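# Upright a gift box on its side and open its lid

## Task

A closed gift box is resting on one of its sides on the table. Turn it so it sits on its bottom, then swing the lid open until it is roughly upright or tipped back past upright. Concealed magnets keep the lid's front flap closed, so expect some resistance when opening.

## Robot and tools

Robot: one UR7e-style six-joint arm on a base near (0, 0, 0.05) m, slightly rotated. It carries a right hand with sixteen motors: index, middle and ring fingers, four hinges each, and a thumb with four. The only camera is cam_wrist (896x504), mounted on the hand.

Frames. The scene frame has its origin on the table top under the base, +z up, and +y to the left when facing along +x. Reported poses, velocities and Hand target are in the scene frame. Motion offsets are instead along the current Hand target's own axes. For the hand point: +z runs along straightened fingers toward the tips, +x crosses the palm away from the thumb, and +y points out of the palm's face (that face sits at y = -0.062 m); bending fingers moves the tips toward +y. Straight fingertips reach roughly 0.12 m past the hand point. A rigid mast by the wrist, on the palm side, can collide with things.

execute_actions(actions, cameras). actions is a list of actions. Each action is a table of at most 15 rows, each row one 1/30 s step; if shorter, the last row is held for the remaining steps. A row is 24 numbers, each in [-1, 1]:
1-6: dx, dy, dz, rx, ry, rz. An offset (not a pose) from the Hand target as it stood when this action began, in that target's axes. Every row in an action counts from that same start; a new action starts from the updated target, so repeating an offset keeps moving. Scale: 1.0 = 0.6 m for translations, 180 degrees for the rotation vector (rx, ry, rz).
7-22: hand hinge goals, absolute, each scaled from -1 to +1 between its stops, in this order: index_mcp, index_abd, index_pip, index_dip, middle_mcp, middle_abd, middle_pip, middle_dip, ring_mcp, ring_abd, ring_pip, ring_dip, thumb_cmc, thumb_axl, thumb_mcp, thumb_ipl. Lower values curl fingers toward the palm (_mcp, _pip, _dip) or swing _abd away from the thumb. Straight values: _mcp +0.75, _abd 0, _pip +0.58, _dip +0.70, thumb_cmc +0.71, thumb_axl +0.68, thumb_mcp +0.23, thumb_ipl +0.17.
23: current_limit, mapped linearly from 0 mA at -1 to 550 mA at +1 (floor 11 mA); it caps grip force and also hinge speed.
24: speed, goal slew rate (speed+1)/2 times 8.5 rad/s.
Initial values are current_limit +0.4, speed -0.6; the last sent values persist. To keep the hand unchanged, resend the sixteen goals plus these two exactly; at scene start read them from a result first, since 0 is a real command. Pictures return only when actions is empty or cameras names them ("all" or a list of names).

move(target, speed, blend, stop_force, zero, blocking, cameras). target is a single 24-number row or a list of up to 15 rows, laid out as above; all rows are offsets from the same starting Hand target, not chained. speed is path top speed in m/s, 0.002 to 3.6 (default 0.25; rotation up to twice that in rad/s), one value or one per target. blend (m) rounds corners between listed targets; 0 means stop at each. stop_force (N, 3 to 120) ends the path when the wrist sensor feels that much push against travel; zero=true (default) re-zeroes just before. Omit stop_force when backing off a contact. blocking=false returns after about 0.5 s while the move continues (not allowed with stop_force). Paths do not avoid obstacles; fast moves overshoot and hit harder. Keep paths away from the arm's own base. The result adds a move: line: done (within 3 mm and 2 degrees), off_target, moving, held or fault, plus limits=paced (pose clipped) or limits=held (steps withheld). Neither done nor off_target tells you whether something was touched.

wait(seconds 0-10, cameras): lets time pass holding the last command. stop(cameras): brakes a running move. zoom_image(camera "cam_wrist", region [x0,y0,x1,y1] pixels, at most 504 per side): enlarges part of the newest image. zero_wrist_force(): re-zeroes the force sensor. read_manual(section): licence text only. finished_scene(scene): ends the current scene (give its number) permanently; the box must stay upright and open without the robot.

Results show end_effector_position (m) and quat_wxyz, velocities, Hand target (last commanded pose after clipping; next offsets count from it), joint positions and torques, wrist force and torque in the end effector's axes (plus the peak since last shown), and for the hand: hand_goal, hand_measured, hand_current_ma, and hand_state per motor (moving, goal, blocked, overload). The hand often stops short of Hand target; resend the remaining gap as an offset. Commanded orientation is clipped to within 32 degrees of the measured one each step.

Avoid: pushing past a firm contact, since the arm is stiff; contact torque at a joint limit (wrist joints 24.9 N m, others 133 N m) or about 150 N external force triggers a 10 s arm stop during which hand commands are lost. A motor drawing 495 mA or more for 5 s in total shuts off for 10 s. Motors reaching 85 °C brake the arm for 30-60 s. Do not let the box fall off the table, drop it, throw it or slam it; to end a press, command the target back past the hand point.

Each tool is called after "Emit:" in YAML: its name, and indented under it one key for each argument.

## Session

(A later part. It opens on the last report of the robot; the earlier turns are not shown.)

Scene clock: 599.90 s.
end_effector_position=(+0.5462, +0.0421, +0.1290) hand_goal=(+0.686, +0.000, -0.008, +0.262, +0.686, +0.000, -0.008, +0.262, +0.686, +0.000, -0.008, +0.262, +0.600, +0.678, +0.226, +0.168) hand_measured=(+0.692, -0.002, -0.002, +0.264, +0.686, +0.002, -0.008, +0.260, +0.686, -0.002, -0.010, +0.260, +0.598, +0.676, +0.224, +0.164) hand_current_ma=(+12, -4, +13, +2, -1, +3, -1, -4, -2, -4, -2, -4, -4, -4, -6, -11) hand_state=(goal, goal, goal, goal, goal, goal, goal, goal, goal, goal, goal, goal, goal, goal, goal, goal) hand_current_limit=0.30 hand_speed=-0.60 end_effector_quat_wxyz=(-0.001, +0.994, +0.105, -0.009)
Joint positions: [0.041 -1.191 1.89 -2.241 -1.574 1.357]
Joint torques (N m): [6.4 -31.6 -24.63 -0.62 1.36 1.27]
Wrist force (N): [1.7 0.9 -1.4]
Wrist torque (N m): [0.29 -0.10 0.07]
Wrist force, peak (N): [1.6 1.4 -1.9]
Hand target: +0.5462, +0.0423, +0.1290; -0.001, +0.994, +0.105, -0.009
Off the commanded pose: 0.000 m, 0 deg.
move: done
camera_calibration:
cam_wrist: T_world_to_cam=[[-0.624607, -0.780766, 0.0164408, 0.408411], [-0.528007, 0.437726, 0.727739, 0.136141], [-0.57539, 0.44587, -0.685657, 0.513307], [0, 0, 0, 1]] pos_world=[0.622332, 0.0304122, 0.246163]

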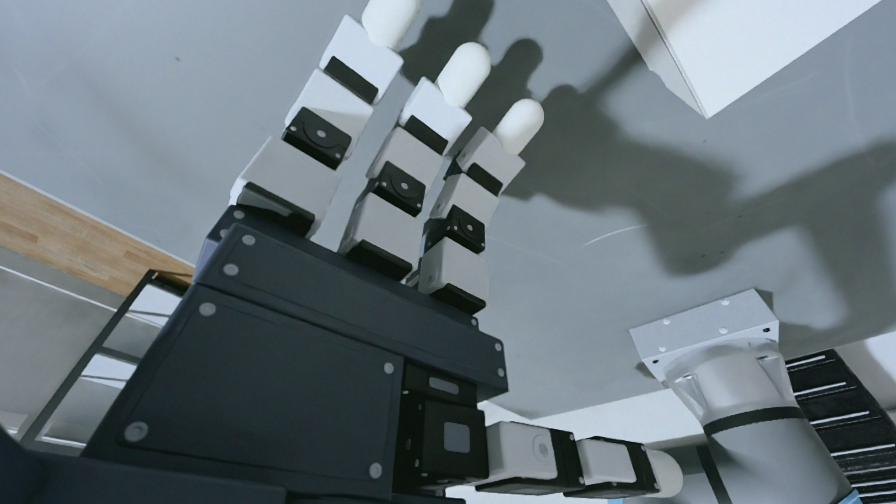

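Emit:
move:
  target:
    - [0,0,-0.118,0,0,0,0.686,0,-0.008,0.261,0.686,0,-0.008,0.261,0.686,0,-0.008,0.261,0.6,0.678,0.225,0.168,0.3,-0.6]
    - [0.0652,0.1805,-0.0517,0.3611,0,0,0.98,0,-0.1,0.3,0.98,0,-0.05,0.0,0.98,-0.1,0.576,0.696,-0.571,0.678,0.955,-0.641,0.3,-0.4]
  speed: 0.2
  cameras: ["cam_wrist"]

Scene clock: 607.53 s.
end_effector_position=(+0.6076, -0.0555, +0.1590) hand_goal=(+0.980, +0.000, -0.100, +0.300, +0.980, +0.000, -0.050, +0.000, +0.980, -0.100, +0.576, +0.696, -0.570, +0.678, +0.956, -0.640) hand_measured=(+0.958, -0.002, -0.098, +0.296, +0.960, +0.002, -0.048, +0.002, +0.958, -0.098, +0.568, +0.692, -0.568, +0.678, +0.948, -0.638) hand_current_ma=(-64, -4, +2, -6, -57, +3, +2, +5, -66, +5, -19, -6, +3, -2, -28, +4) hand_state=(blocked, goal, goal, goal, goal, goal, goal, goal, blocked, goal, goal, goal, goal, goal, goal, goal) hand_current_limit=0.30 hand_speed=-0.40 end_effector_quat_wxyz=(-0.535, +0.838, +0.083, -0.064)
Joint positions: [-0.459 -0.887 1.239 -0.959 -0.826 0.472]
Joint torques (N m): [-7.15 -45.84 -26.13 1.18 -0.75 -1.47]
Wrist force (N): [1.0 2.0 -3.4]
Wrist torque (N m): [0.44 -0.02 0.18]
Wrist force, peak (N): [1.1 2.1 -3.8]
Hand target: +0.6076, -0.0555, +0.1590; -0.535, +0.838, +0.083, -0.064
Off the commanded pose: 0.000 m, 0 deg.
move: done
camera_calibration:
cam_wrist: T_world_to_cam=[[-0.71062, -0.427105, -0.559107, 0.533421], [-0.326323, -0.503946, 0.79972, 0.00321328], [-0.623324, 0.750747, 0.21874, 0.514929], [0, 0, 0, 1]] pos_world=[0.701076, -0.157135, 0.183034]

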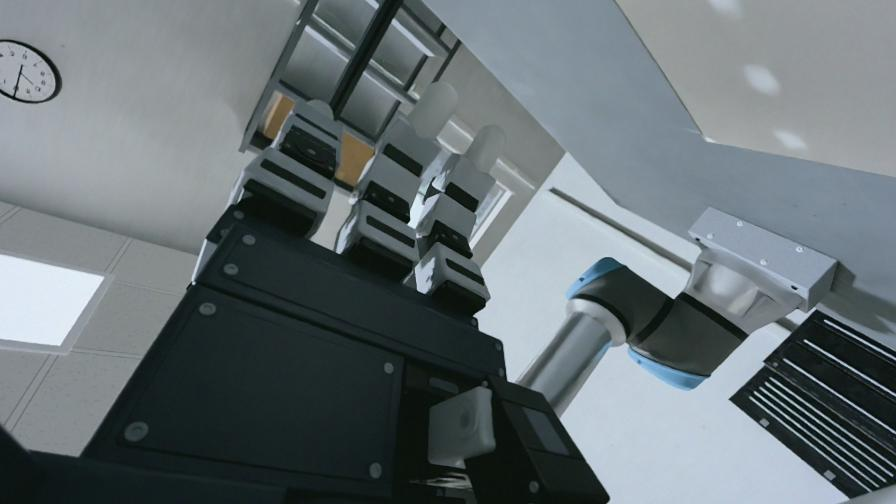

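Emit:
move:
  target: [0,0.0755,0.0352,0,0,0,0.98,0,-0.1,0.3,0.98,0,-0.05,0.0,0.98,-0.1,0.576,0.696,-0.571,0.678,0.955,-0.641,0.3,-0.4]
  speed: 0.1
  cameras: ["cam_wrist"]

Scene clock: 609.00 s.
end_effector_position=(+0.6066, -0.0556, +0.1091) hand_goal=(+0.980, +0.000, -0.100, +0.300, +0.980, +0.000, -0.050, +0.000, +0.980, -0.100, +0.576, +0.696, -0.570, +0.678, +0.956, -0.640) hand_measured=(+0.958, -0.002, -0.098, +0.296, +0.960, +0.002, -0.048, +0.002, +0.958, -0.098, +0.568, +0.692, -0.568, +0.678, +0.948, -0.638) hand_current_ma=(-64, -4, +2, -6, -57, +3, +2, +5, -66, +5, -19, -6, +3, -2, -27, +4) hand_state=(blocked, goal, goal, goal, goal, goal, goal, goal, blocked, goal, goal, goal, goal, goal, goal, goal) hand_current_limit=0.30 hand_speed=-0.40 end_effector_quat_wxyz=(-0.535, +0.838, +0.083, -0.064)
Joint positions: [-0.46 -0.842 1.297 -1.062 -0.827 0.471]
Joint torques (N m): [-7.17 -45.7 -8.47 -1.99 0.63 1.28]
Wrist force (N): [0.9 2.1 -3.3]
Wrist torque (N m): [0.45 -0.02 0.16]
Wrist force, peak (N): [1.0 2.2 -3.5]
Hand target: +0.6066, -0.0556, +0.1090; -0.535, +0.838, +0.083, -0.064
Off the commanded pose: 0.000 m, 0 deg.
move: done
camera_calibration:
cam_wrist: T_world_to_cam=[[-0.710643, -0.427141, -0.55905, 0.504941], [-0.326271, -0.503916, 0.79976, 0.0427094], [-0.623324, 0.750746, 0.21874, 0.525261], [0, 0, 0, 1]] pos_world=[0.700176, -0.157135, 0.133234]

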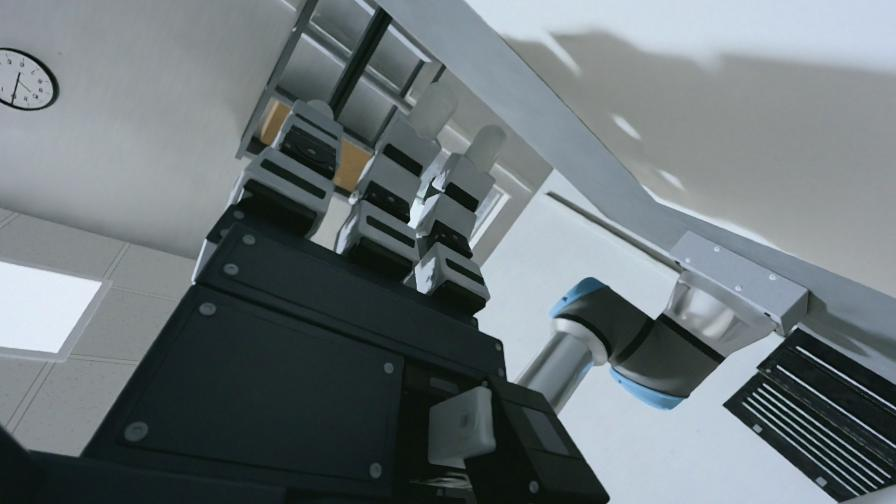

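Emit:
move:
  target: [0.0083,0.1173,0.0447,0,0,0,0.98,0,-0.1,0.3,0.98,0,-0.05,0.0,0.98,-0.1,0.576,0.696,-0.571,0.678,0.955,-0.641,0.3,-0.4]
  speed: 0.06
  stop_force: 5
  cameras: ["cam_wrist"]

Emit:
zoom_image:
  camera: "cam_wrist"
  region: [300, 0, 560, 504]

Scene clock: 612.47 s.
end_effector_position=(+0.6112, -0.0599, +0.0338) hand_goal=(+0.980, +0.000, -0.100, +0.300, +0.980, +0.000, -0.050, +0.000, +0.980, -0.100, +0.576, +0.696, -0.570, +0.678, +0.956, -0.640) hand_measured=(+0.958, -0.002, -0.098, +0.296, +0.960, +0.002, -0.048, +0.002, +0.958, -0.098, +0.568, +0.692, -0.568, +0.678, +0.948, -0.638) hand_current_ma=(-64, -4, +2, -6, -57, +3, +2, +5, -66, +5, -19, -6, +3, -2, -27, +4) hand_state=(blocked, goal, goal, goal, goal, goal, goal, goal, blocked, goal, goal, goal, goal, goal, goal, goal) hand_current_limit=0.30 hand_speed=-0.40 end_effector_quat_wxyz=(-0.535, +0.838, +0.083, -0.064)
Joint positions: [-0.463 -0.74 1.326 -1.192 -0.829 0.469]
Joint torques (N m): [-7.91 -47.7 -6.22 -1.61 -0.77 0.62]
Wrist force (N): [1.0 2.0 -3.2]
Wrist torque (N m): [0.44 -0.02 0.18]
Wrist force, peak (N): [0.9 2.4 -3.5]
Hand target: +0.6112, -0.0599, +0.0338; -0.535, +0.838, +0.083, -0.064
Off the commanded pose: 0.000 m, 0 deg.
move: done
camera_calibration:
cam_wrist: T_world_to_cam=[[-0.71062, -0.427105, -0.559107, 0.464171], [-0.326323, -0.503946, 0.79972, 0.102328], [-0.623324, 0.750747, 0.21874, 0.547925], [0, 0, 0, 1]] pos_world=[0.704776, -0.161535, 0.0578341]

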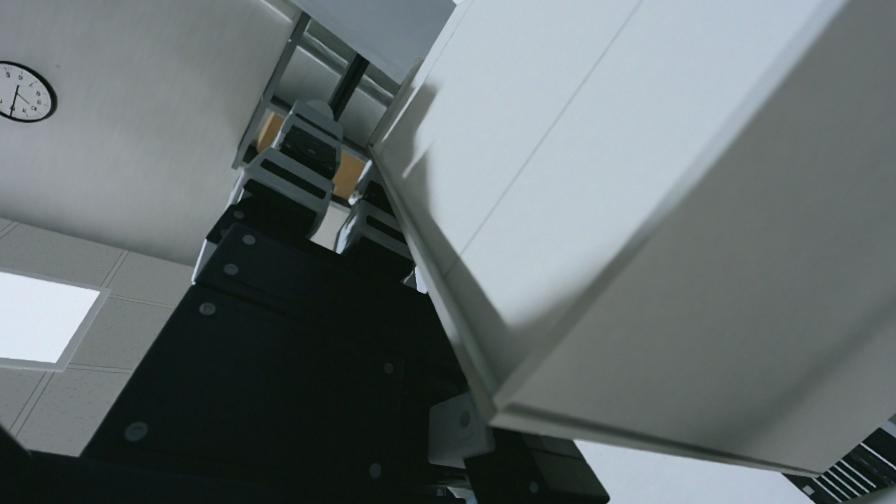

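Scaled by 1.000.

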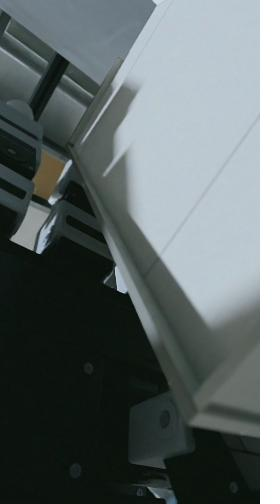

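Emit:
move:
  target: [0,0,0,0,0,0,0.93,0,-0.293,0.348,0.98,0,-0.05,0.0,0.98,-0.1,0.576,0.696,-0.571,0.678,0.87,-0.641,0,-0.7]

Emit:
move:
  target: [0,0,0,0,0,0,0.76,0,-0.293,0.348,0.90,0,-0.05,0.0,0.98,-0.1,0.576,0.696,-0.571,0.678,0.82,-0.641,-0.2,-0.8]

Emit:
move:
  target: [0,0,0,0,0,0,0.62,0,-0.293,0.348,0.90,0,-0.05,0.0,0.98,-0.1,0.576,0.696,-0.571,0.678,0.70,-0.641,-0.2,-0.85]

Emit:
move:
  target: [0,0,0,0,0,0,0.40,0,-0.293,0.348,0.80,0,-0.071,0.0,0.98,-0.1,0.576,0.696,-0.571,0.678,0.45,-0.641,0.5,-0.85]
  cameras: ["cam_wrist"]

Scene clock: 614.20 s.
end_effector_position=(+0.6112, -0.0599, +0.0338) hand_goal=(+0.930, +0.000, -0.292, +0.348, +0.980, +0.000, -0.050, +0.000, +0.980, -0.100, +0.576, +0.696, -0.570, +0.678, +0.870, -0.640) hand_measured=(+0.922, -0.002, -0.290, +0.344, +0.960, +0.002, -0.048, +0.002, +0.958, -0.098, +0.568, +0.692, -0.568, +0.678, +0.868, -0.638) hand_current_ma=(-17, -4, +4, -6, -57, +3, +2, +5, -66, +5, -19, -6, +3, -2, -2, +4) hand_state=(goal, goal, goal, goal, goal, goal, goal, goal, blocked, goal, goal, goal, goal, goal, goal, goal) hand_current_limit=0.00 hand_speed=-0.70 end_effector_quat_wxyz=(-0.535, +0.838, +0.083, -0.064)
Joint positions: [-0.463 -0.74 1.326 -1.192 -0.829 0.469]
Joint torques (N m): [-6.45 -49.19 -6.86 -1.77 -0.78 0.74]
Wrist force (N): [0.8 2.0 -3.4]
Wrist torque (N m): [0.46 0.02 0.16]
Wrist force, peak (N): [0.8 2.0 -3.6]
Hand target: +0.6112, -0.0599, +0.0338; -0.535, +0.838, +0.083, -0.064
Off the commanded pose: 0.000 m, 0 deg.
move: done

Scene clock: 614.73 s.
end_effector_position=(+0.6112, -0.0599, +0.0338) hand_goal=(+0.760, +0.000, -0.292, +0.348, +0.900, +0.000, -0.050, +0.000, +0.980, -0.100, +0.576, +0.696, -0.570, +0.678, +0.820, -0.640) hand_measured=(+0.764, -0.002, -0.290, +0.346, +0.894, +0.002, -0.048, +0.002, +0.958, -0.098, +0.568, +0.692, -0.568, +0.678, +0.818, -0.638) hand_current_ma=(+6, -4, +5, -4, -15, +3, +2, +5, -66, +5, -19, -6, +3, -2, -2, +4) hand_state=(goal, goal, goal, goal, goal, goal, goal, goal, blocked, goal, goal, goal, goal, goal, goal, goal) hand_current_limit=-0.20 hand_speed=-0.80 end_effector_quat_wxyz=(-0.535, +0.838, +0.083, -0.064)
Joint positions: [-0.463 -0.74 1.326 -1.192 -0.829 0.469]
Joint torques (N m): [-7.47 -48.23 -6.81 -1.68 -0.66 0.88]
Wrist force (N): [0.9 1.4 -3.0]
Wrist torque (N m): [0.45 0.01 0.17]
Wrist force, peak (N): [0.9 2.3 -3.3]
Hand target: +0.6112, -0.0599, +0.0338; -0.535, +0.838, +0.083, -0.064
Off the commanded pose: 0.000 m, 0 deg.
move: done

Scene clock: 615.23 s.
end_effector_position=(+0.6112, -0.0599, +0.0338) hand_goal=(+0.620, +0.000, -0.292, +0.348, +0.900, +0.000, -0.050, +0.000, +0.980, -0.100, +0.576, +0.696, -0.570, +0.678, +0.700, -0.640) hand_measured=(+0.744, -0.002, -0.278, +0.350, +0.894, +0.002, -0.048, +0.002, +0.958, -0.098, +0.568, +0.692, -0.568, +0.678, +0.800, -0.634) hand_current_ma=(+220, -4, +34, +2, -15, +3, +2, +5, -66, +5, -19, -6, +3, -2, +220, +16) hand_state=(blocked, goal, goal, goal, goal, goal, goal, goal, blocked, goal, goal, goal, goal, goal, blocked, goal) hand_current_limit=-0.20 hand_speed=-0.85 end_effector_quat_wxyz=(-0.535, +0.838, +0.083, -0.064)
Joint positions: [-0.463 -0.74 1.326 -1.192 -0.829 0.469]
Joint torques (N m): [-6.18 -48.33 -6.74 -1.56 -0.66 0.7]
Wrist force (N): [0.9 -1.2 -5.5]
Wrist torque (N m): [0.37 -0.02 0.23]
Wrist force, peak (N): [0.9 -1.9 -5.9]
Hand target: +0.6112, -0.0599, +0.0338; -0.535, +0.838, +0.083, -0.064
Off the commanded pose: 0.000 m, 0 deg.
move: done

Scene clock: 615.73 s.
end_effector_position=(+0.6112, -0.0599, +0.0338) hand_goal=(+0.400, +0.000, -0.292, +0.348, +0.800, +0.000, -0.070, +0.000, +0.980, -0.100, +0.576, +0.696, -0.570, +0.678, +0.450, -0.640) hand_measured=(+0.734, -0.002, -0.270, +0.352, +0.794, +0.002, -0.068, +0.002, +0.958, -0.098, +0.568, +0.692, -0.568, +0.678, +0.792, -0.630) hand_current_ma=(+413, -4, +64, +7, -13, +3, +3, +5, -66, +5, -19, -6, +3, -2, +412, +36) hand_state=(blocked, goal, blocked, goal, goal, goal, goal, goal, blocked, goal, goal, goal, goal, goal, blocked, goal) hand_current_limit=0.50 hand_speed=-0.85 end_effector_quat_wxyz=(-0.535, +0.838, +0.083, -0.064)
Joint positions: [-0.463 -0.74 1.326 -1.192 -0.829 0.469]
Joint torques (N m): [-5.58 -49.2 -6.92 -1.42 -0.62 0.88]
Wrist force (N): [0.8 -3.2 -7.3]
Wrist torque (N m): [0.32 -0.01 0.25]
Wrist force, peak (N): [0.9 -3.5 -7.6]
Hand target: +0.6112, -0.0599, +0.0338; -0.535, +0.838, +0.083, -0.064
Off the commanded pose: 0.000 m, 0 deg.
move: done
camera_calibration:
cam_wrist: T_world_to_cam=[[-0.710665, -0.427051, -0.55909, 0.46421], [-0.326342, -0.503921, 0.799728, 0.102345], [-0.623262, 0.750793, 0.218755, 0.547888], [0, 0, 0, 1]] pos_world=[0.704776, -0.161535, 0.057834]

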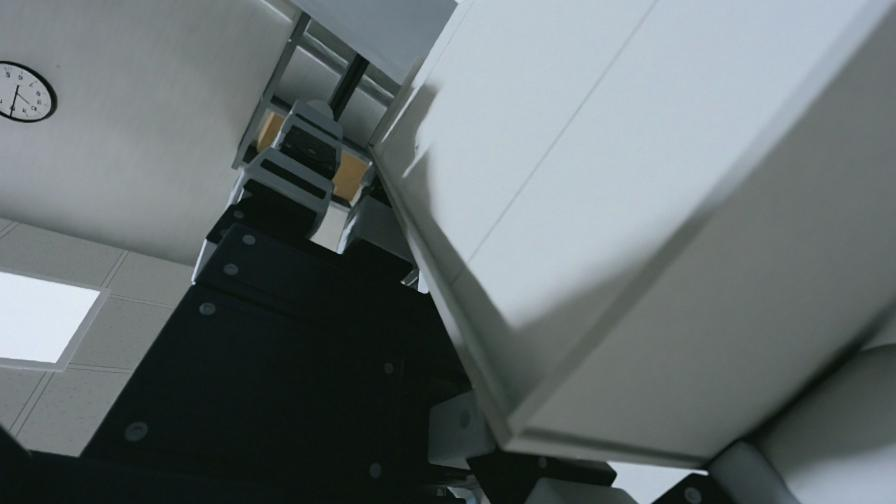

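Emit:
move:
  target: [0,0,0,0,0,0,0.35,0,-0.293,0.348,0.68,0,-0.071,0.0,0.98,-0.1,0.576,0.696,-0.571,0.678,0.45,-0.641,0.5,-0.88]

Emit:
move:
  target: [0,0,0,0,0,0,0.3,0,-0.293,0.348,0.72,0,-0.2,-0.3,0.98,-0.1,0.576,0.696,-0.571,0.678,0.4,-0.641,0.7,-0.88]

Emit:
move:
  target: [0,0,0,0,0,0,0.3,0,-0.293,0.348,0.80,0,-0.3,-0.55,0.98,-0.1,0.576,0.696,-0.571,0.678,0.35,-0.641,0.75,-0.85]
  cameras: ["cam_wrist"]

Emit:
zoom_image:
  camera: "cam_wrist"
  region: [300, 0, 560, 504]

Scene clock: 616.73 s.
end_effector_position=(+0.6112, -0.0599, +0.0338) hand_goal=(+0.350, +0.000, -0.292, +0.348, +0.680, +0.000, -0.070, +0.000, +0.980, -0.100, +0.576, +0.696, -0.570, +0.678, +0.450, -0.640) hand_measured=(+0.734, -0.002, -0.270, +0.352, +0.702, +0.002, -0.066, +0.002, +0.958, -0.098, +0.568, +0.692, -0.568, +0.678, +0.792, -0.630) hand_current_ma=(+412, -4, +65, +8, +69, +3, +8, +5, -66, +5, -19, -6, +3, -2, +413, +37) hand_state=(blocked, goal, blocked, goal, blocked, goal, goal, goal, blocked, goal, goal, goal, goal, goal, blocked, goal) hand_current_limit=0.50 hand_speed=-0.88 end_effector_quat_wxyz=(-0.535, +0.838, +0.083, -0.064)
Joint positions: [-0.463 -0.74 1.326 -1.192 -0.829 0.469]
Joint torques (N m): [-4.6 -49.53 -7.8 -1.17 -0.38 0.78]
Wrist force (N): [1.0 -4.7 -6.8]
Wrist torque (N m): [0.34 -0.05 0.23]
Wrist force, peak (N): [0.7 -3.7 -7.7]
Hand target: +0.6112, -0.0599, +0.0338; -0.535, +0.838, +0.083, -0.064
Off the commanded pose: 0.000 m, 0 deg.
move: done

Scene clock: 617.53 s.
end_effector_position=(+0.6112, -0.0599, +0.0338) hand_goal=(+0.300, +0.000, -0.292, +0.348, +0.720, +0.000, -0.200, -0.300, +0.980, -0.100, +0.576, +0.696, -0.570, +0.678, +0.400, -0.640) hand_measured=(+0.726, -0.002, -0.266, +0.352, +0.754, +0.002, -0.100, -0.134, +0.958, -0.098, +0.568, +0.692, -0.564, +0.676, +0.790, -0.622) hand_current_ma=(+467, -4, +73, +9, +117, +2, +389, +467, -66, +5, -19, -6, +12, -6, +468, +72) hand_state=(blocked, goal, blocked, goal, blocked, goal, blocked, blocked, blocked, goal, goal, goal, goal, goal, blocked, goal) hand_current_limit=0.70 hand_speed=-0.88 end_effector_quat_wxyz=(-0.535, +0.838, +0.083, -0.064)
Joint positions: [-0.463 -0.74 1.326 -1.192 -0.829 0.469]
Joint torques (N m): [-3.99 -49.94 -7.83 -1.26 -0.4 0.76]
Wrist force (N): [1.4 0.0 -3.4]
Wrist torque (N m): [0.18 -0.10 0.35]
Wrist force, peak (N): [1.0 -5.1 -6.9]
Hand target: +0.6112, -0.0599, +0.0338; -0.535, +0.838, +0.083, -0.064
Off the commanded pose: 0.000 m, 0 deg.
move: done

Scene clock: 618.13 s.
end_effector_position=(+0.6112, -0.0599, +0.0338) hand_goal=(+0.300, +0.000, -0.292, +0.348, +0.800, +0.000, -0.300, -0.550, +0.980, -0.100, +0.576, +0.696, -0.570, +0.678, +0.350, -0.640) hand_measured=(+0.724, -0.002, -0.266, +0.352, +0.828, +0.002, -0.132, -0.290, +0.958, -0.098, +0.568, +0.692, -0.564, +0.674, +0.790, -0.620) hand_current_ma=(+481, -4, +76, +9, +93, +2, +481, +481, -66, +5, -19, -6, +16, -9, +481, +82) hand_state=(blocked, goal, blocked, goal, blocked, goal, blocked, blocked, blocked, goal, goal, goal, goal, goal, blocked, blocked) hand_current_limit=0.75 hand_speed=-0.85 end_effector_quat_wxyz=(-0.535, +0.838, +0.083, -0.064)
Joint positions: [-0.463 -0.74 1.326 -1.192 -0.829 0.469]
Joint torques (N m): [-3.41 -50.72 -8.68 -1.07 -0.28 0.67]
Wrist force (N): [1.2 0.8 -3.5]
Wrist torque (N m): [0.28 -0.08 0.34]
Wrist force, peak (N): [0.6 -1.0 -4.9]
Hand target: +0.6112, -0.0599, +0.0338; -0.535, +0.838, +0.083, -0.064
Off the commanded pose: 0.000 m, 0 deg.
move: done
camera_calibration:
cam_wrist: T_world_to_cam=[[-0.710665, -0.427051, -0.55909, 0.46421], [-0.326342, -0.503921, 0.799728, 0.102345], [-0.623262, 0.750793, 0.218755, 0.547888], [0, 0, 0, 1]] pos_world=[0.704776, -0.161535, 0.057834]

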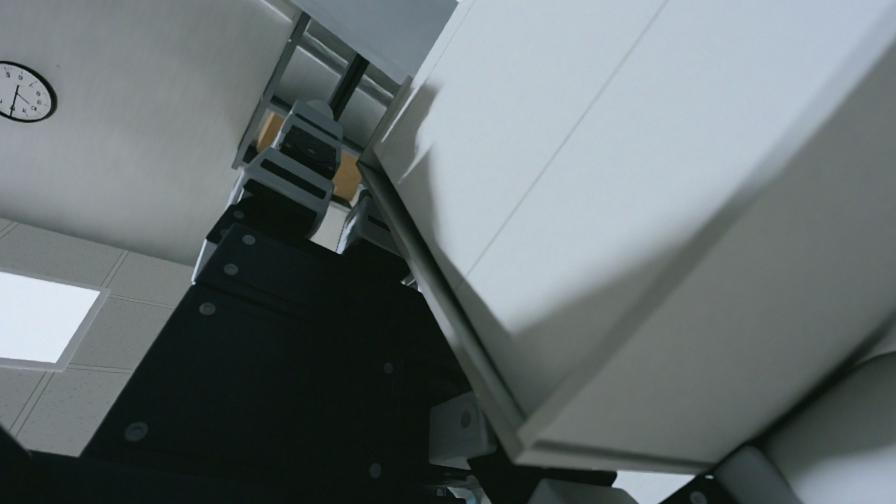

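Scaled by 1.000.

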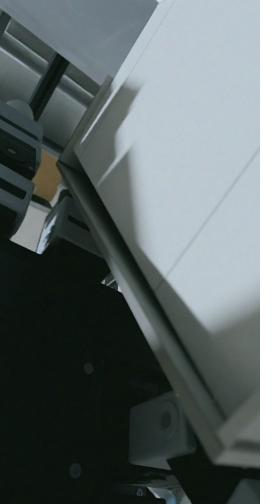

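Emit:
move:
  target: [0,0,0,0,0,0,0.35,0,-0.293,0.348,0.84,0,-0.13,-0.27,0.98,-0.1,0.576,0.696,-0.571,0.678,0.45,-0.641,0.4,-0.9]

Emit:
move:
  target: [0,0,0,0,0,0,0.35,0,-0.293,0.348,0.90,0,-0.08,-0.15,0.98,-0.1,0.576,0.696,-0.571,0.678,0.45,-0.641,0.4,-0.9]
  cameras: ["cam_wrist"]

Emit:
zoom_image:
  camera: "cam_wrist"
  region: [300, 0, 560, 504]

Scene clock: 619.17 s.
end_effector_position=(+0.6112, -0.0599, +0.0338) hand_goal=(+0.350, +0.000, -0.292, +0.348, +0.840, +0.000, -0.130, -0.270, +0.980, -0.100, +0.576, +0.696, -0.570, +0.678, +0.450, -0.640) hand_measured=(+0.724, -0.002, -0.264, +0.354, +0.834, +0.002, -0.126, -0.270, +0.958, -0.098, +0.568, +0.692, -0.564, +0.674, +0.790, -0.620) hand_current_ma=(+385, -4, +82, +12, -13, +2, +10, +0, -66, +5, -19, -6, +13, -9, +385, +82) hand_state=(blocked, goal, blocked, goal, goal, goal, goal, goal, blocked, goal, goal, goal, goal, goal, blocked, blocked) hand_current_limit=0.40 hand_speed=-0.90 end_effector_quat_wxyz=(-0.535, +0.838, +0.083, -0.064)
Joint positions: [-0.463 -0.74 1.326 -1.192 -0.829 0.469]
Joint torques (N m): [-2.02 -50.41 -8.66 -0.82 -0.46 0.75]
Wrist force (N): [0.6 -3.2 -7.0]
Wrist torque (N m): [0.43 -0.04 0.27]
Wrist force, peak (N): [0.5 -3.4 -7.1]
Hand target: +0.6112, -0.0599, +0.0338; -0.535, +0.838, +0.083, -0.064
Off the commanded pose: 0.000 m, 0 deg.
move: done

Scene clock: 619.77 s.
end_effector_position=(+0.6112, -0.0599, +0.0338) hand_goal=(+0.350, +0.000, -0.292, +0.348, +0.900, +0.000, -0.080, -0.150, +0.980, -0.100, +0.576, +0.696, -0.570, +0.678, +0.450, -0.640) hand_measured=(+0.724, -0.002, -0.264, +0.354, +0.880, +0.002, -0.084, -0.152, +0.958, -0.098, +0.568, +0.692, -0.564, +0.674, +0.790, -0.620) hand_current_ma=(+385, -4, +82, +12, -58, +2, -10, -4, -66, +5, -19, -6, +13, -9, +385, +82) hand_state=(blocked, goal, blocked, goal, goal, goal, goal, goal, blocked, goal, goal, goal, goal, goal, blocked, blocked) hand_current_limit=0.40 hand_speed=-0.90 end_effector_quat_wxyz=(-0.535, +0.838, +0.083, -0.064)
Joint positions: [-0.463 -0.74 1.326 -1.192 -0.829 0.469]
Joint torques (N m): [-0.52 -50.63 -9.12 -0.8 -0.29 0.81]
Wrist force (N): [0.6 -3.7 -7.1]
Wrist torque (N m): [0.40 -0.02 0.26]
Wrist force, peak (N): [0.6 -3.9 -7.4]
Hand target: +0.6112, -0.0599, +0.0338; -0.535, +0.838, +0.083, -0.064
Off the commanded pose: 0.000 m, 0 deg.
move: done
camera_calibration:
cam_wrist: T_world_to_cam=[[-0.710665, -0.427051, -0.55909, 0.46421], [-0.326342, -0.503921, 0.799728, 0.102345], [-0.623262, 0.750793, 0.218755, 0.547888], [0, 0, 0, 1]] pos_world=[0.704776, -0.161535, 0.057834]

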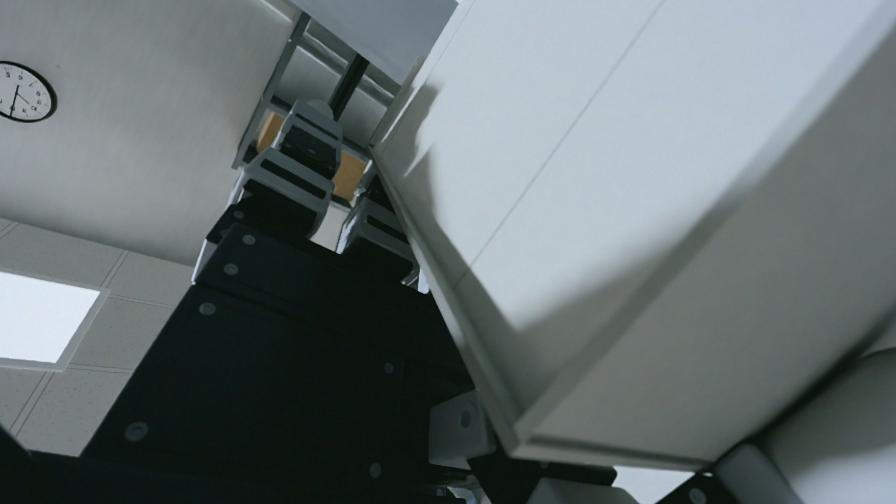

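Scaled by 1.000.

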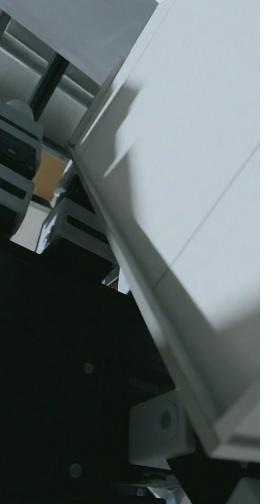

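Emit:
move:
  target: [0,0,0,0,0,0,0.35,0,-0.293,0.348,0.68,0,-0.071,0.0,0.98,-0.1,0.576,0.696,-0.571,0.678,0.45,-0.641,0.5,-0.85]

Emit:
move:
  target: [0,0,0,0,0,0,0.3,0,-0.293,0.348,0.72,0,-0.2,-0.3,0.98,-0.1,0.576,0.696,-0.571,0.678,0.4,-0.641,0.7,-0.88]

Emit:
move:
  target: [0,0,0,0,0,0,0.3,0,-0.293,0.348,0.80,0,-0.3,-0.55,0.98,-0.1,0.576,0.696,-0.571,0.678,0.35,-0.641,0.75,-0.85]

Emit:
move:
  target: [0,0,0,0,0,0,0.3,0,-0.293,0.348,0.86,0,-0.35,-0.65,0.98,-0.1,0.576,0.696,-0.571,0.678,0.35,-0.641,0.7,-0.88]

Emit:
move:
  target: [0,0,0,0,0,0,0.97,0,-0.293,0.348,0.87,0,-0.36,-0.66,0.98,-0.1,0.576,0.696,-0.571,0.678,0.955,-0.641,0.55,-0.5]
  cameras: ["cam_wrist"]

Emit:
zoom_image:
  camera: "cam_wrist"
  region: [300, 0, 560, 504]

Scene clock: 621.60 s.
end_effector_position=(+0.6112, -0.0599, +0.0338) hand_goal=(+0.350, +0.000, -0.292, +0.348, +0.680, +0.000, -0.070, +0.000, +0.980, -0.100, +0.576, +0.696, -0.570, +0.678, +0.450, -0.640) hand_measured=(+0.724, -0.002, -0.264, +0.354, +0.700, +0.002, -0.066, -0.002, +0.958, -0.098, +0.568, +0.692, -0.564, +0.674, +0.790, -0.620) hand_current_ma=(+413, -4, +82, +12, +62, +2, +7, -4, -66, +5, -19, -6, +13, -9, +412, +82) hand_state=(blocked, goal, blocked, goal, blocked, goal, goal, goal, blocked, goal, goal, goal, goal, goal, blocked, blocked) hand_current_limit=0.50 hand_speed=-0.85 end_effector_quat_wxyz=(-0.535, +0.838, +0.083, -0.064)
Joint positions: [-0.463 -0.74 1.326 -1.192 -0.829 0.469]
Joint torques (N m): [1.05 -51.2 -10.1 -0.37 -0.11 0.91]
Wrist force (N): [0.7 -4.8 -7.2]
Wrist torque (N m): [0.45 -0.04 0.24]
Wrist force, peak (N): [0.7 -4.8 -7.3]
Hand target: +0.6112, -0.0599, +0.0338; -0.535, +0.838, +0.083, -0.064
Off the commanded pose: 0.000 m, 0 deg.
move: done

Scene clock: 622.40 s.
end_effector_position=(+0.6112, -0.0599, +0.0338) hand_goal=(+0.300, +0.000, -0.292, +0.348, +0.720, +0.000, -0.200, -0.300, +0.980, -0.100, +0.576, +0.696, -0.570, +0.678, +0.400, -0.640) hand_measured=(+0.724, -0.002, -0.264, +0.354, +0.756, +0.000, -0.102, -0.130, +0.958, -0.098, +0.568, +0.692, -0.562, +0.674, +0.788, -0.618) hand_current_ma=(+468, -4, +82, +12, +119, +1, +376, +468, -66, +5, -19, -6, +17, -9, +468, +87) hand_state=(blocked, goal, blocked, goal, blocked, goal, blocked, blocked, blocked, goal, goal, goal, goal, goal, blocked, blocked) hand_current_limit=0.70 hand_speed=-0.88 end_effector_quat_wxyz=(-0.535, +0.838, +0.083, -0.064)
Joint positions: [-0.463 -0.74 1.326 -1.192 -0.829 0.469]
Joint torques (N m): [2.16 -51.28 -10.45 -0.25 -0.13 0.94]
Wrist force (N): [1.2 1.4 -3.4]
Wrist torque (N m): [0.36 -0.08 0.32]
Wrist force, peak (N): [0.6 -4.7 -7.6]
Hand target: +0.6112, -0.0599, +0.0338; -0.535, +0.838, +0.083, -0.064
Off the commanded pose: 0.000 m, 0 deg.
move: done

Scene clock: 623.00 s.
end_effector_position=(+0.6112, -0.0599, +0.0338) hand_goal=(+0.300, +0.000, -0.292, +0.348, +0.800, +0.000, -0.300, -0.550, +0.980, -0.100, +0.576, +0.696, -0.570, +0.678, +0.350, -0.640) hand_measured=(+0.724, -0.002, -0.264, +0.354, +0.830, +0.000, -0.134, -0.286, +0.958, -0.098, +0.568, +0.692, -0.562, +0.674, +0.788, -0.618) hand_current_ma=(+481, -4, +83, +12, +96, +1, +481, +481, -66, +5, -19, -6, +19, -9, +481, +89) hand_state=(blocked, goal, blocked, goal, blocked, goal, blocked, blocked, blocked, goal, goal, goal, goal, goal, blocked, blocked) hand_current_limit=0.75 hand_speed=-0.85 end_effector_quat_wxyz=(-0.535, +0.838, +0.083, -0.064)
Joint positions: [-0.463 -0.74 1.326 -1.192 -0.829 0.469]
Joint torques (N m): [2.11 -50.85 -10.55 -0.27 -0.01 0.7]
Wrist force (N): [1.0 1.2 -3.5]
Wrist torque (N m): [0.36 -0.08 0.33]
Wrist force, peak (N): [0.5 -0.8 -5.0]
Hand target: +0.6112, -0.0599, +0.0338; -0.535, +0.838, +0.083, -0.064
Off the commanded pose: 0.000 m, 0 deg.
move: done

Scene clock: 623.50 s.
end_effector_position=(+0.6112, -0.0599, +0.0338) hand_goal=(+0.300, +0.000, -0.292, +0.348, +0.860, +0.000, -0.350, -0.650, +0.980, -0.100, +0.576, +0.696, -0.570, +0.678, +0.350, -0.640) hand_measured=(+0.724, -0.002, -0.264, +0.354, +0.850, +0.000, -0.140, -0.312, +0.958, -0.098, +0.568, +0.692, -0.562, +0.674, +0.788, -0.618) hand_current_ma=(+468, -4, +83, +12, -29, +1, +468, +468, -66, +5, -19, -6, +19, -9, +468, +89) hand_state=(blocked, goal, blocked, goal, goal, goal, blocked, blocked, blocked, goal, goal, goal, goal, goal, blocked, blocked) hand_current_limit=0.70 hand_speed=-0.88 end_effector_quat_wxyz=(-0.535, +0.838, +0.083, -0.064)
Joint positions: [-0.463 -0.74 1.326 -1.192 -0.829 0.469]
Joint torques (N m): [3.06 -51.13 -11.06 -0.13 0.15 0.86]
Wrist force (N): [1.0 -0.8 -4.7]
Wrist torque (N m): [0.23 -0.11 0.47]
Wrist force, peak (N): [1.0 -1.2 -5.2]
Hand target: +0.6112, -0.0599, +0.0338; -0.535, +0.838, +0.083, -0.064
Off the commanded pose: 0.000 m, 0 deg.
move: done

Scene clock: 624.03 s.
end_effector_position=(+0.6112, -0.0599, +0.0338) hand_goal=(+0.970, +0.000, -0.292, +0.348, +0.870, +0.000, -0.360, -0.660, +0.980, -0.100, +0.576, +0.696, -0.570, +0.678, +0.956, -0.640) hand_measured=(+0.950, -0.002, -0.290, +0.352, +0.880, +0.000, -0.250, -0.504, +0.958, -0.098, +0.568, +0.692, -0.560, +0.674, +0.958, -0.626) hand_current_ma=(-61, -4, +3, +7, +26, +1, +426, +426, -66, +5, -19, -6, +23, -11, +6, +53) hand_state=(blocked, goal, goal, goal, goal, goal, blocked, blocked, blocked, goal, goal, goal, goal, goal, goal, goal) hand_current_limit=0.55 hand_speed=-0.50 end_effector_quat_wxyz=(-0.535, +0.838, +0.083, -0.064)
Joint positions: [-0.463 -0.74 1.326 -1.192 -0.829 0.469]
Joint torques (N m): [2.71 -52.21 -11.54 -0.24 0.2 0.87]
Wrist force (N): [0.9 3.6 -2.5]
Wrist torque (N m): [0.51 0.03 0.09]
Wrist force, peak (N): [1.1 -1.0 -5.0]
Hand target: +0.6112, -0.0599, +0.0338; -0.535, +0.838, +0.083, -0.064
Off the commanded pose: 0.000 m, 0 deg.
move: done
camera_calibration:
cam_wrist: T_world_to_cam=[[-0.710665, -0.427051, -0.55909, 0.46421], [-0.326342, -0.503921, 0.799728, 0.102345], [-0.623262, 0.750793, 0.218755, 0.547888], [0, 0, 0, 1]] pos_world=[0.704776, -0.161535, 0.057834]

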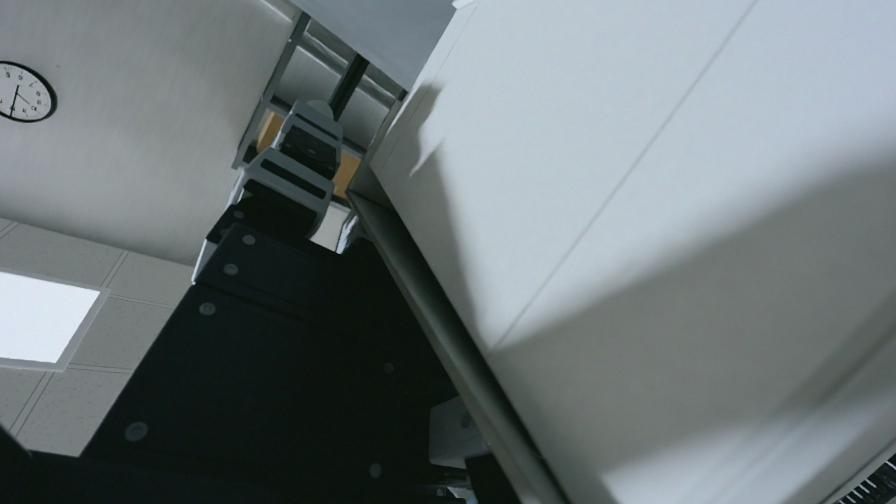

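Scaled by 1.000.

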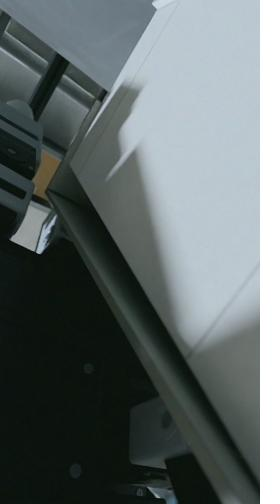

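Emit:
execute_actions:
  actions: []

Scene clock: 627.40 s.
end_effector_position=(+0.6112, -0.0599, +0.0338) hand_goal=(+0.970, +0.000, -0.292, +0.348, +0.870, +0.000, -0.360, -0.660, +0.980, -0.100, +0.576, +0.696, -0.570, +0.678, +0.956, -0.640) hand_measured=(+0.950, -0.002, -0.290, +0.352, +0.880, +0.000, -0.250, -0.504, +0.958, -0.098, +0.568, +0.692, -0.560, +0.674, +0.958, -0.626) hand_current_ma=(-61, -4, +3, +7, +26, +1, +426, +426, -66, +5, -19, -6, +23, -11, +6, +53) hand_state=(blocked, goal, goal, goal, goal, goal, blocked, blocked, blocked, goal, goal, goal, goal, goal, goal, goal) hand_current_limit=0.55 hand_speed=-0.50 end_effector_quat_wxyz=(-0.535, +0.838, +0.083, -0.064)
Joint positions: [-0.463 -0.74 1.326 -1.192 -0.829 0.469]
Joint velocities: within noise
Joint torques (N m): [3.84 -53.15 -12.74 0.46 0.25 0.82]
Motor temperatures (°C): [27 31 30 31 29 35]
Wrist force (N): [0.9 3.6 -2.8]
Wrist torque (N m): [0.54 0.03 0.10]
Wrist force, peak (N): [1.0 4.0 -2.5]
Hand target: +0.6112, -0.0599, +0.0338; -0.535, +0.838, +0.083, -0.064
Off the commanded pose: 0.000 m, 0 deg.
camera_calibration:
cam_wrist: T_world_to_cam=[[-0.71062, -0.427105, -0.559107, 0.464171], [-0.326323, -0.503946, 0.79972, 0.102328], [-0.623324, 0.750747, 0.21874, 0.547925], [0, 0, 0, 1]] pos_world=[0.704776, -0.161535, 0.0578341]

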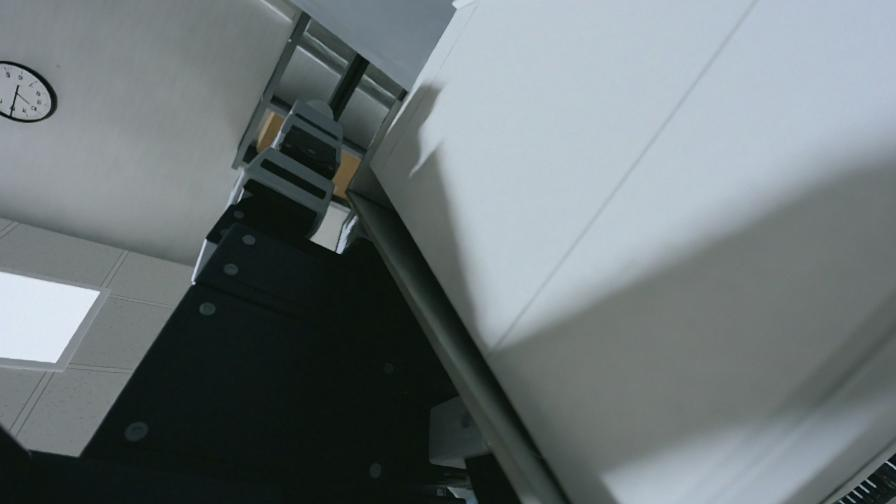

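Emit:
execute_actions:
  actions:
    - [[0,0,0,0,0,0,0.97,0,-0.293,0.348,0.80,0,-0.15,-0.35,0.98,-0.1,0.576,0.696,-0.571,0.678,0.955,-0.641,0.2,-0.9]]
    - [[0,0,0,0,0,0,0.97,0,-0.293,0.348,0.80,0,-0.15,-0.35,0.98,-0.1,0.576,0.696,-0.571,0.678,0.955,-0.641,0.2,-0.9]]
    - [[0,0,0,0,0,0,0.97,0,-0.293,0.348,0.76,0,-0.08,-0.10,0.98,-0.1,0.576,0.696,-0.571,0.678,0.955,-0.641,0.2,-0.9]]
    - [[0,0,0,0,0,0,0.97,0,-0.293,0.348,0.76,0,-0.08,-0.10,0.98,-0.1,0.576,0.696,-0.571,0.678,0.955,-0.641,0.2,-0.9]]
    - [[0,0,0,0,0,0,0.97,0,-0.1,0.348,0.90,0,-0.05,0,0.98,-0.1,0.576,0.696,-0.571,0.678,0.955,-0.641,0.2,-0.8]]
    - [[0,0,0,0,0,0,0.97,0,-0.1,0.348,0.90,0,-0.05,0,0.98,-0.1,0.576,0.696,-0.571,0.678,0.955,-0.641,0.2,-0.8]]
  cameras: ["all"]

Scene clock: 631.17 s.
end_effector_position=(+0.6112, -0.0599, +0.0338) hand_goal=(+0.970, +0.000, -0.100, +0.348, +0.900, +0.000, -0.050, +0.000, +0.980, -0.100, +0.576, +0.696, -0.570, +0.678, +0.956, -0.640) hand_measured=(+0.950, -0.002, -0.106, +0.352, +0.880, +0.000, -0.054, -0.002, +0.958, -0.098, +0.568, +0.692, -0.568, +0.676, +0.956, -0.636) hand_current_ma=(-61, -4, -14, +6, -58, +1, -10, -4, -66, +5, -19, -6, +5, -5, -2, +11) hand_state=(blocked, goal, goal, goal, goal, goal, goal, goal, blocked, goal, goal, goal, goal, goal, goal, goal) hand_current_limit=0.20 hand_speed=-0.80 end_effector_quat_wxyz=(-0.535, +0.838, +0.083, -0.064)
Joint positions: [-0.463 -0.74 1.326 -1.192 -0.829 0.469]
Joint torques (N m): [2.82 -54.1 -14.12 1.15 0.63 0.79]
Wrist force (N): [0.8 2.2 -3.5]
Wrist torque (N m): [0.47 0.01 0.15]
Wrist force, peak (N): [0.9 4.0 -2.4]
Hand target: +0.6112, -0.0599, +0.0338; -0.535, +0.838, +0.083, -0.064
Off the commanded pose: 0.000 m, 0 deg.
Step readings (end_effector_position):
0: (+0.6112, -0.0599, +0.0338)
1: (+0.6112, -0.0599, +0.0338)
2: (+0.6112, -0.0599, +0.0338)
4: (+0.6112, -0.0599, +0.0338)
8: (+0.6112, -0.0599, +0.0338)
15: (+0.6112, -0.0599, +0.0338)
16: (+0.6112, -0.0599, +0.0338)
17: (+0.6112, -0.0599, +0.0338)
19: (+0.6112, -0.0599, +0.0338)
23: (+0.6112, -0.0599, +0.0338)
30: (+0.6112, -0.0599, +0.0338)
31: (+0.6112, -0.0599, +0.0338)
32: (+0.6112, -0.0599, +0.0338)
34: (+0.6112, -0.0599, +0.0338)
38: (+0.6112, -0.0599, +0.0338)
45: (+0.6112, -0.0599, +0.0338)
46: (+0.6112, -0.0599, +0.0338)
47: (+0.6112, -0.0599, +0.0338)
49: (+0.6112, -0.0599, +0.0338)
53: (+0.6112, -0.0599, +0.0338)
60: (+0.6112, -0.0599, +0.0338)
61: (+0.6112, -0.0599, +0.0338)
62: (+0.6112, -0.0599, +0.0338)
64: (+0.6112, -0.0599, +0.0338)
68: (+0.6112, -0.0599, +0.0338)
75: (+0.6112, -0.0599, +0.0338)
76: (+0.6112, -0.0599, +0.0338)
77: (+0.6112, -0.0599, +0.0338)
79: (+0.6112, -0.0599, +0.0338)
83: (+0.6112, -0.0599, +0.0338)
90: (+0.6112, -0.0599, +0.0338)
camera_calibration:
cam_wrist: T_world_to_cam=[[-0.71062, -0.427105, -0.559107, 0.464171], [-0.326323, -0.503946, 0.79972, 0.102328], [-0.623324, 0.750747, 0.21874, 0.547925], [0, 0, 0, 1]] pos_world=[0.704776, -0.161535, 0.0578341]

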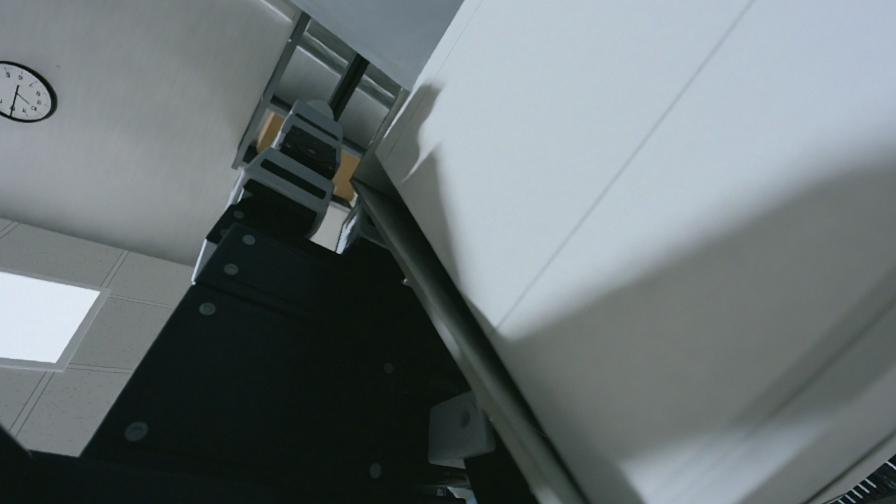

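Emit:
zoom_image:
  camera: "cam_wrist"
  region: [280, 40, 520, 300]

Scaled by 1.938.

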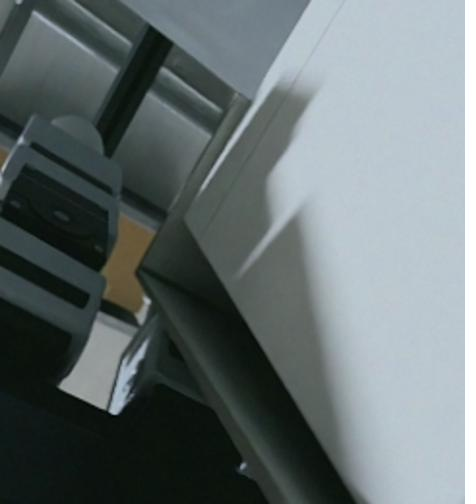

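Emit:
move:
  target:
    - [0,-0.1601,-0.0747,0,0,0,0.97,0,-0.1,0.348,0.90,0,-0.05,0,0.98,-0.1,0.576,0.696,-0.571,0.678,0.955,-0.641,0.3,-0.6]
    - [-0.1003,-0.3262,0.0443,-0.3611,0,0,0.97,0,-0.1,0.348,0.90,0,-0.05,0,0.98,-0.1,0.576,0.696,-0.571,0.678,0.955,-0.641,0.3,-0.6]
    - [-0.1003,-0.1447,0.0737,-0.3611,0,0,0.97,0,-0.1,0.348,0.90,0,-0.05,0,0.98,-0.1,0.576,0.696,-0.571,0.678,0.955,-0.641,0.3,-0.6]
  speed: [0.1,0.25,0.2]
  blend: [0.02,0.0,0]
  cameras: ["all"]

Scene clock: 647.13 s.
end_effector_position=(+0.5385, +0.0070, +0.1175) hand_goal=(+0.970, +0.000, -0.100, +0.348, +0.900, +0.000, -0.050, +0.000, +0.980, -0.100, +0.576, +0.696, -0.570, +0.678, +0.956, -0.640) hand_measured=(+0.966, -0.002, -0.102, +0.352, +0.898, +0.000, -0.050, -0.002, +0.990, -0.042, +0.582, +0.690, -0.568, +0.676, +0.954, -0.640) hand_current_ma=(-8, -3, -2, +6, -4, +1, -1, -4, +24, +174, +14, -12, +3, -4, -5, +1) hand_state=(goal, goal, goal, goal, goal, goal, goal, goal, goal, blocked, goal, goal, goal, goal, goal, goal) hand_current_limit=0.30 hand_speed=-0.60 end_effector_quat_wxyz=(+0.001, +0.995, +0.104, -0.003)
Joint positions: [-0.023 -1.203 1.952 -2.304 -1.577 1.295]
Joint torques (N m): [-0.5 -35.46 -14.06 -2.79 -0.11 -0.05]
Wrist force (N): [-0.9 3.8 -11.2]
Wrist torque (N m): [1.16 0.37 0.00]
Wrist force, peak (N): [-11.7 34.2 -114.6]
Hand target: +0.5385, +0.0070, +0.1175; +0.001, +0.995, +0.104, -0.003 (not the last commanded pose)
Off the commanded pose: 0.023 m, 1 deg.
FORCE FAULT: contact force on the arm reached its limit, and the arm stopped for 10 seconds. The contact can be on any part of the arm, not only on its tool. That time counts as 20 of the actions that you can send in this scene. The arm's remaining commands of this call were not run. During the stop the arm's controller moved it back a little. The arm's target is now where it stood when the stop ended, not its last command. The arm accepts commands again.
move: fault
camera_calibration:
cam_wrist: T_world_to_cam=[[-0.626356, -0.779475, 0.00985611, 0.378149], [-0.536521, 0.440231, 0.71996, 0.161177], [-0.56553, 0.445663, -0.693945, 0.512268], [0, 0, 0, 1]] pos_world=[0.613033, -0.00449655, 0.235718]

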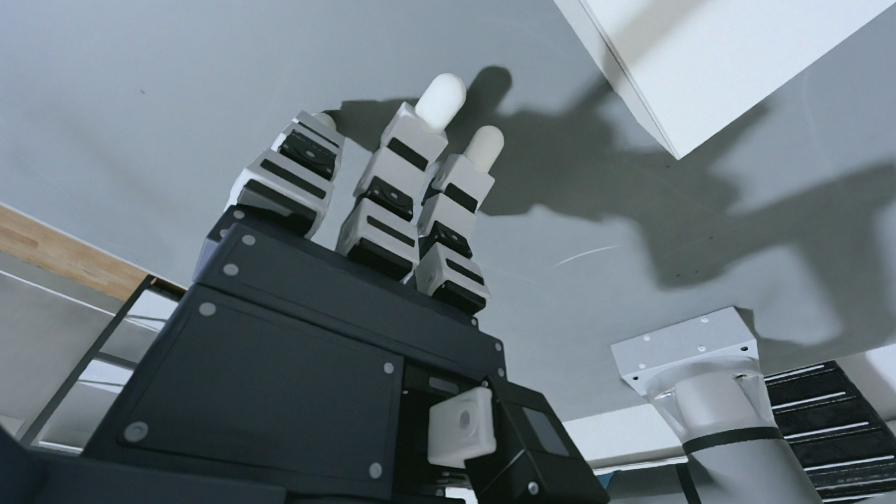

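Emit:
zoom_image:
  camera: "cam_wrist"
  region: [520, 0, 896, 180]

Emit:
execute_actions:
  actions:
    - [[0,0,-0.05,0,0,0,0.97,0,-0.1,0.348,0.90,0,-0.05,0,0.98,-0.1,0.576,0.696,-0.571,0.678,0.955,-0.641,0.3,-0.6]]
    - [[0,0,-0.03,0,0,0,0.686,0,-0.008,0.261,0.686,0,-0.008,0.261,0.686,0,-0.008,0.261,0.6,0.678,0.225,0.168,0.5,-0.6]]
    - [[0,0,0,0,0,0,0.686,0,-0.008,0.261,0.686,0,-0.008,0.261,0.686,0,-0.008,0.261,0.6,0.678,0.225,0.168,0.5,-0.6]]
  cameras: ["all"]

Scaled by 1.340.

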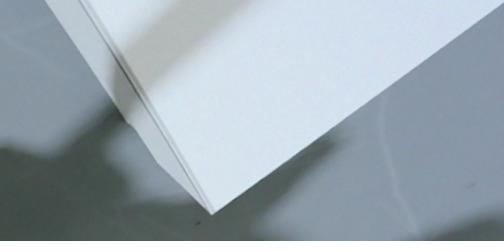

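Scene clock: 649.23 s.
end_effector_position=(+0.5388, +0.0072, +0.1655) hand_goal=(+0.686, +0.000, -0.008, +0.262, +0.686, +0.000, -0.008, +0.262, +0.686, +0.000, -0.008, +0.262, +0.600, +0.678, +0.226, +0.168) hand_measured=(+0.690, -0.002, -0.010, +0.266, +0.690, +0.000, -0.010, +0.260, +0.690, -0.002, -0.002, +0.266, +0.598, +0.676, +0.224, +0.164) hand_current_ma=(+9, -3, -2, +8, +9, +1, -2, -4, +6, -5, +14, +6, -4, -4, -5, -11) hand_state=(goal, goal, goal, goal, goal, goal, goal, goal, goal, goal, goal, goal, goal, goal, goal, goal) hand_current_limit=0.50 hand_speed=-0.60 end_effector_quat_wxyz=(+0.001, +0.995, +0.104, -0.003)
Joint positions: [-0.023 -1.278 1.903 -2.18 -1.577 1.296]
Joint torques (N m): [4.02 -43.31 -25.56 -0.8 1.52 1.3]
Wrist force (N): [1.1 1.1 -1.6]
Wrist torque (N m): [0.31 -0.02 0.04]
Wrist force, peak (N): [-0.8 3.6 -11.3]
Hand target: +0.5388, +0.0072, +0.1655; +0.001, +0.995, +0.104, -0.003
Off the commanded pose: 0.000 m, 0 deg.
Step readings (end_effector_position):
0: (+0.5385, +0.0070, +0.1175)
1: (+0.5385, +0.0070, +0.1175)
2: (+0.5388, +0.0070, +0.1187)
4: (+0.5394, +0.0070, +0.1286)
8: (+0.5389, +0.0071, +0.1416)
15: (+0.5387, +0.0071, +0.1468)
16: (+0.5387, +0.0071, +0.1470)
17: (+0.5388, +0.0071, +0.1477)
19: (+0.5390, +0.0071, +0.1547)
23: (+0.5388, +0.0071, +0.1620)
30: (+0.5388, +0.0072, +0.1651)
31: (+0.5388, +0.0072, +0.1652)
32: (+0.5388, +0.0072, +0.1653)
34: (+0.5388, +0.0072, +0.1654)
38: (+0.5388, +0.0072, +0.1655)
45: (+0.5388, +0.0072, +0.1655)
camera_calibration:
cam_wrist: T_world_to_cam=[[-0.626356, -0.779475, 0.00985611, 0.377942], [-0.536521, 0.440231, 0.71996, 0.126736], [-0.56553, 0.445663, -0.693945, 0.545702], [0, 0, 0, 1]] pos_world=[0.613333, -0.00439655, 0.283718]

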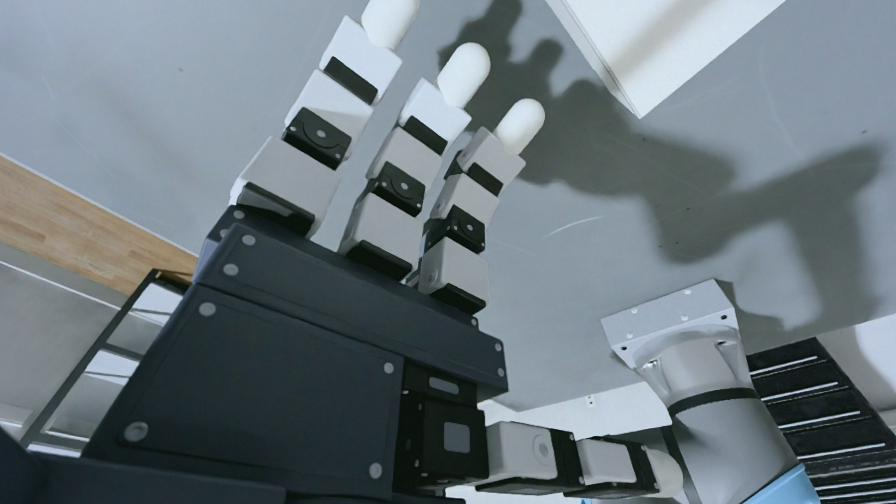

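Emit:
zoom_image:
  camera: "cam_wrist"
  region: [520, 0, 820, 140]

Scaled by 1.680.

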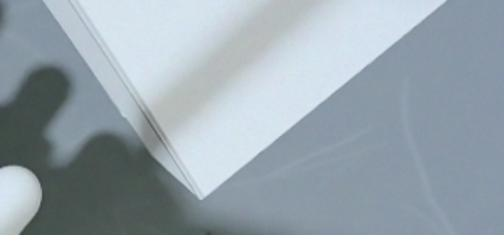

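Emit:
move:
  target: [0,0,0.1195,0,0,0,0.686,0,-0.008,0.261,0.686,0,-0.008,0.261,0.686,0,-0.008,0.261,0.6,0.678,0.225,0.168,0.5,-0.6]
  speed: 0.12
  stop_force: 5

Emit:
move:
  target: [0,0.06,0,0,0,0,0.686,0,-0.008,0.261,0.686,0,-0.008,0.261,0.686,0,-0.008,0.261,0.6,0.678,0.225,0.168,0.5,-0.6]
  speed: 0.03
  cameras: ["all"]

Scene clock: 652.40 s.
end_effector_position=(+0.5384, +0.0070, +0.0938) hand_goal=(+0.686, +0.000, -0.008, +0.262, +0.686, +0.000, -0.008, +0.262, +0.686, +0.000, -0.008, +0.262, +0.600, +0.678, +0.226, +0.168) hand_measured=(+0.690, -0.002, -0.010, +0.266, +0.690, +0.000, -0.010, +0.260, +0.690, -0.002, -0.002, +0.266, +0.598, +0.676, +0.224, +0.164) hand_current_ma=(+9, -3, -2, +8, +9, +1, -2, -4, +6, -5, +14, +6, -4, -4, -5, -11) hand_state=(goal, goal, goal, goal, goal, goal, goal, goal, goal, goal, goal, goal, goal, goal, goal, goal) hand_current_limit=0.50 hand_speed=-0.60 end_effector_quat_wxyz=(+0.001, +0.995, +0.104, -0.003)
Joint positions: [-0.023 -1.162 1.971 -2.365 -1.577 1.295]
Joint torques (N m): [-1.48 -31.28 -5.55 -3.8 -1.59 -1.63]
Wrist force (N): [1.1 1.2 -1.6]
Wrist torque (N m): [0.35 0.00 0.08]
Wrist force, peak (N): [1.3 1.2 -2.3]
Hand target: +0.5384, +0.0070, +0.0938; +0.001, +0.995, +0.104, -0.003
Off the commanded pose: 0.000 m, 0 deg.
move: done

Scene clock: 654.00 s.
end_effector_position=(+0.5457, -0.0281, +0.0939) hand_goal=(+0.686, +0.000, -0.008, +0.262, +0.686, +0.000, -0.008, +0.262, +0.686, +0.000, -0.008, +0.262, +0.600, +0.678, +0.226, +0.168) hand_measured=(+0.690, -0.002, -0.010, +0.266, +0.690, +0.000, -0.010, +0.260, +0.690, -0.002, -0.002, +0.266, +0.598, +0.676, +0.224, +0.164) hand_current_ma=(+9, -3, -2, +8, +9, +1, -2, -4, +6, -5, +14, +6, -4, -4, -5, -11) hand_state=(goal, goal, goal, goal, goal, goal, goal, goal, goal, goal, goal, goal, goal, goal, goal, goal) hand_current_limit=0.50 hand_speed=-0.60 end_effector_quat_wxyz=(+0.001, +0.995, +0.104, -0.003)
Joint positions: [-0.087 -1.157 1.964 -2.363 -1.578 1.232]
Joint torques (N m): [-6.74 -31.58 -23.41 -0.75 -1.43 -1.43]
Wrist force (N): [1.5 1.0 -1.5]
Wrist torque (N m): [0.35 -0.05 0.19]
Wrist force, peak (N): [1.5 0.9 -1.8]
Hand target: +0.5458, -0.0283, +0.0939; +0.001, +0.995, +0.104, -0.003
Off the commanded pose: 0.000 m, 0 deg.
move: done
camera_calibration:
cam_wrist: T_world_to_cam=[[-0.626356, -0.779475, 0.00985611, 0.355533], [-0.536521, 0.440231, 0.71996, 0.197555], [-0.56553, 0.445663, -0.693945, 0.515536], [0, 0, 0, 1]] pos_world=[0.620233, -0.0395966, 0.212018]

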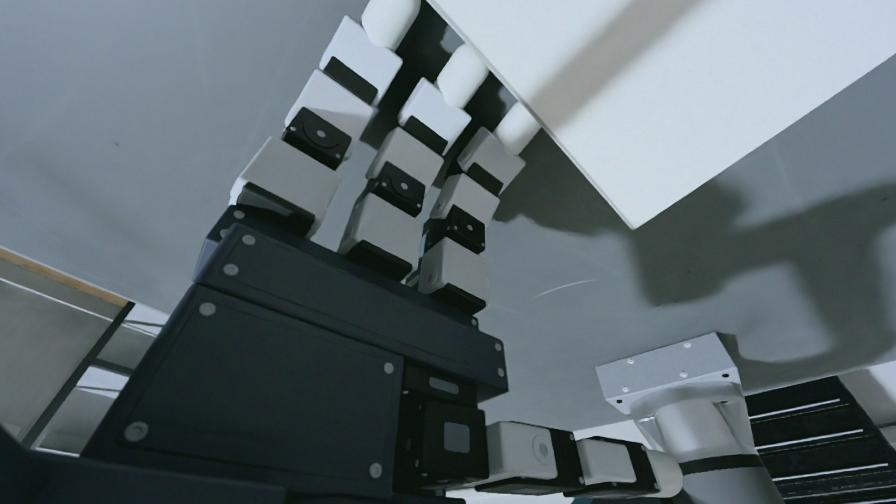

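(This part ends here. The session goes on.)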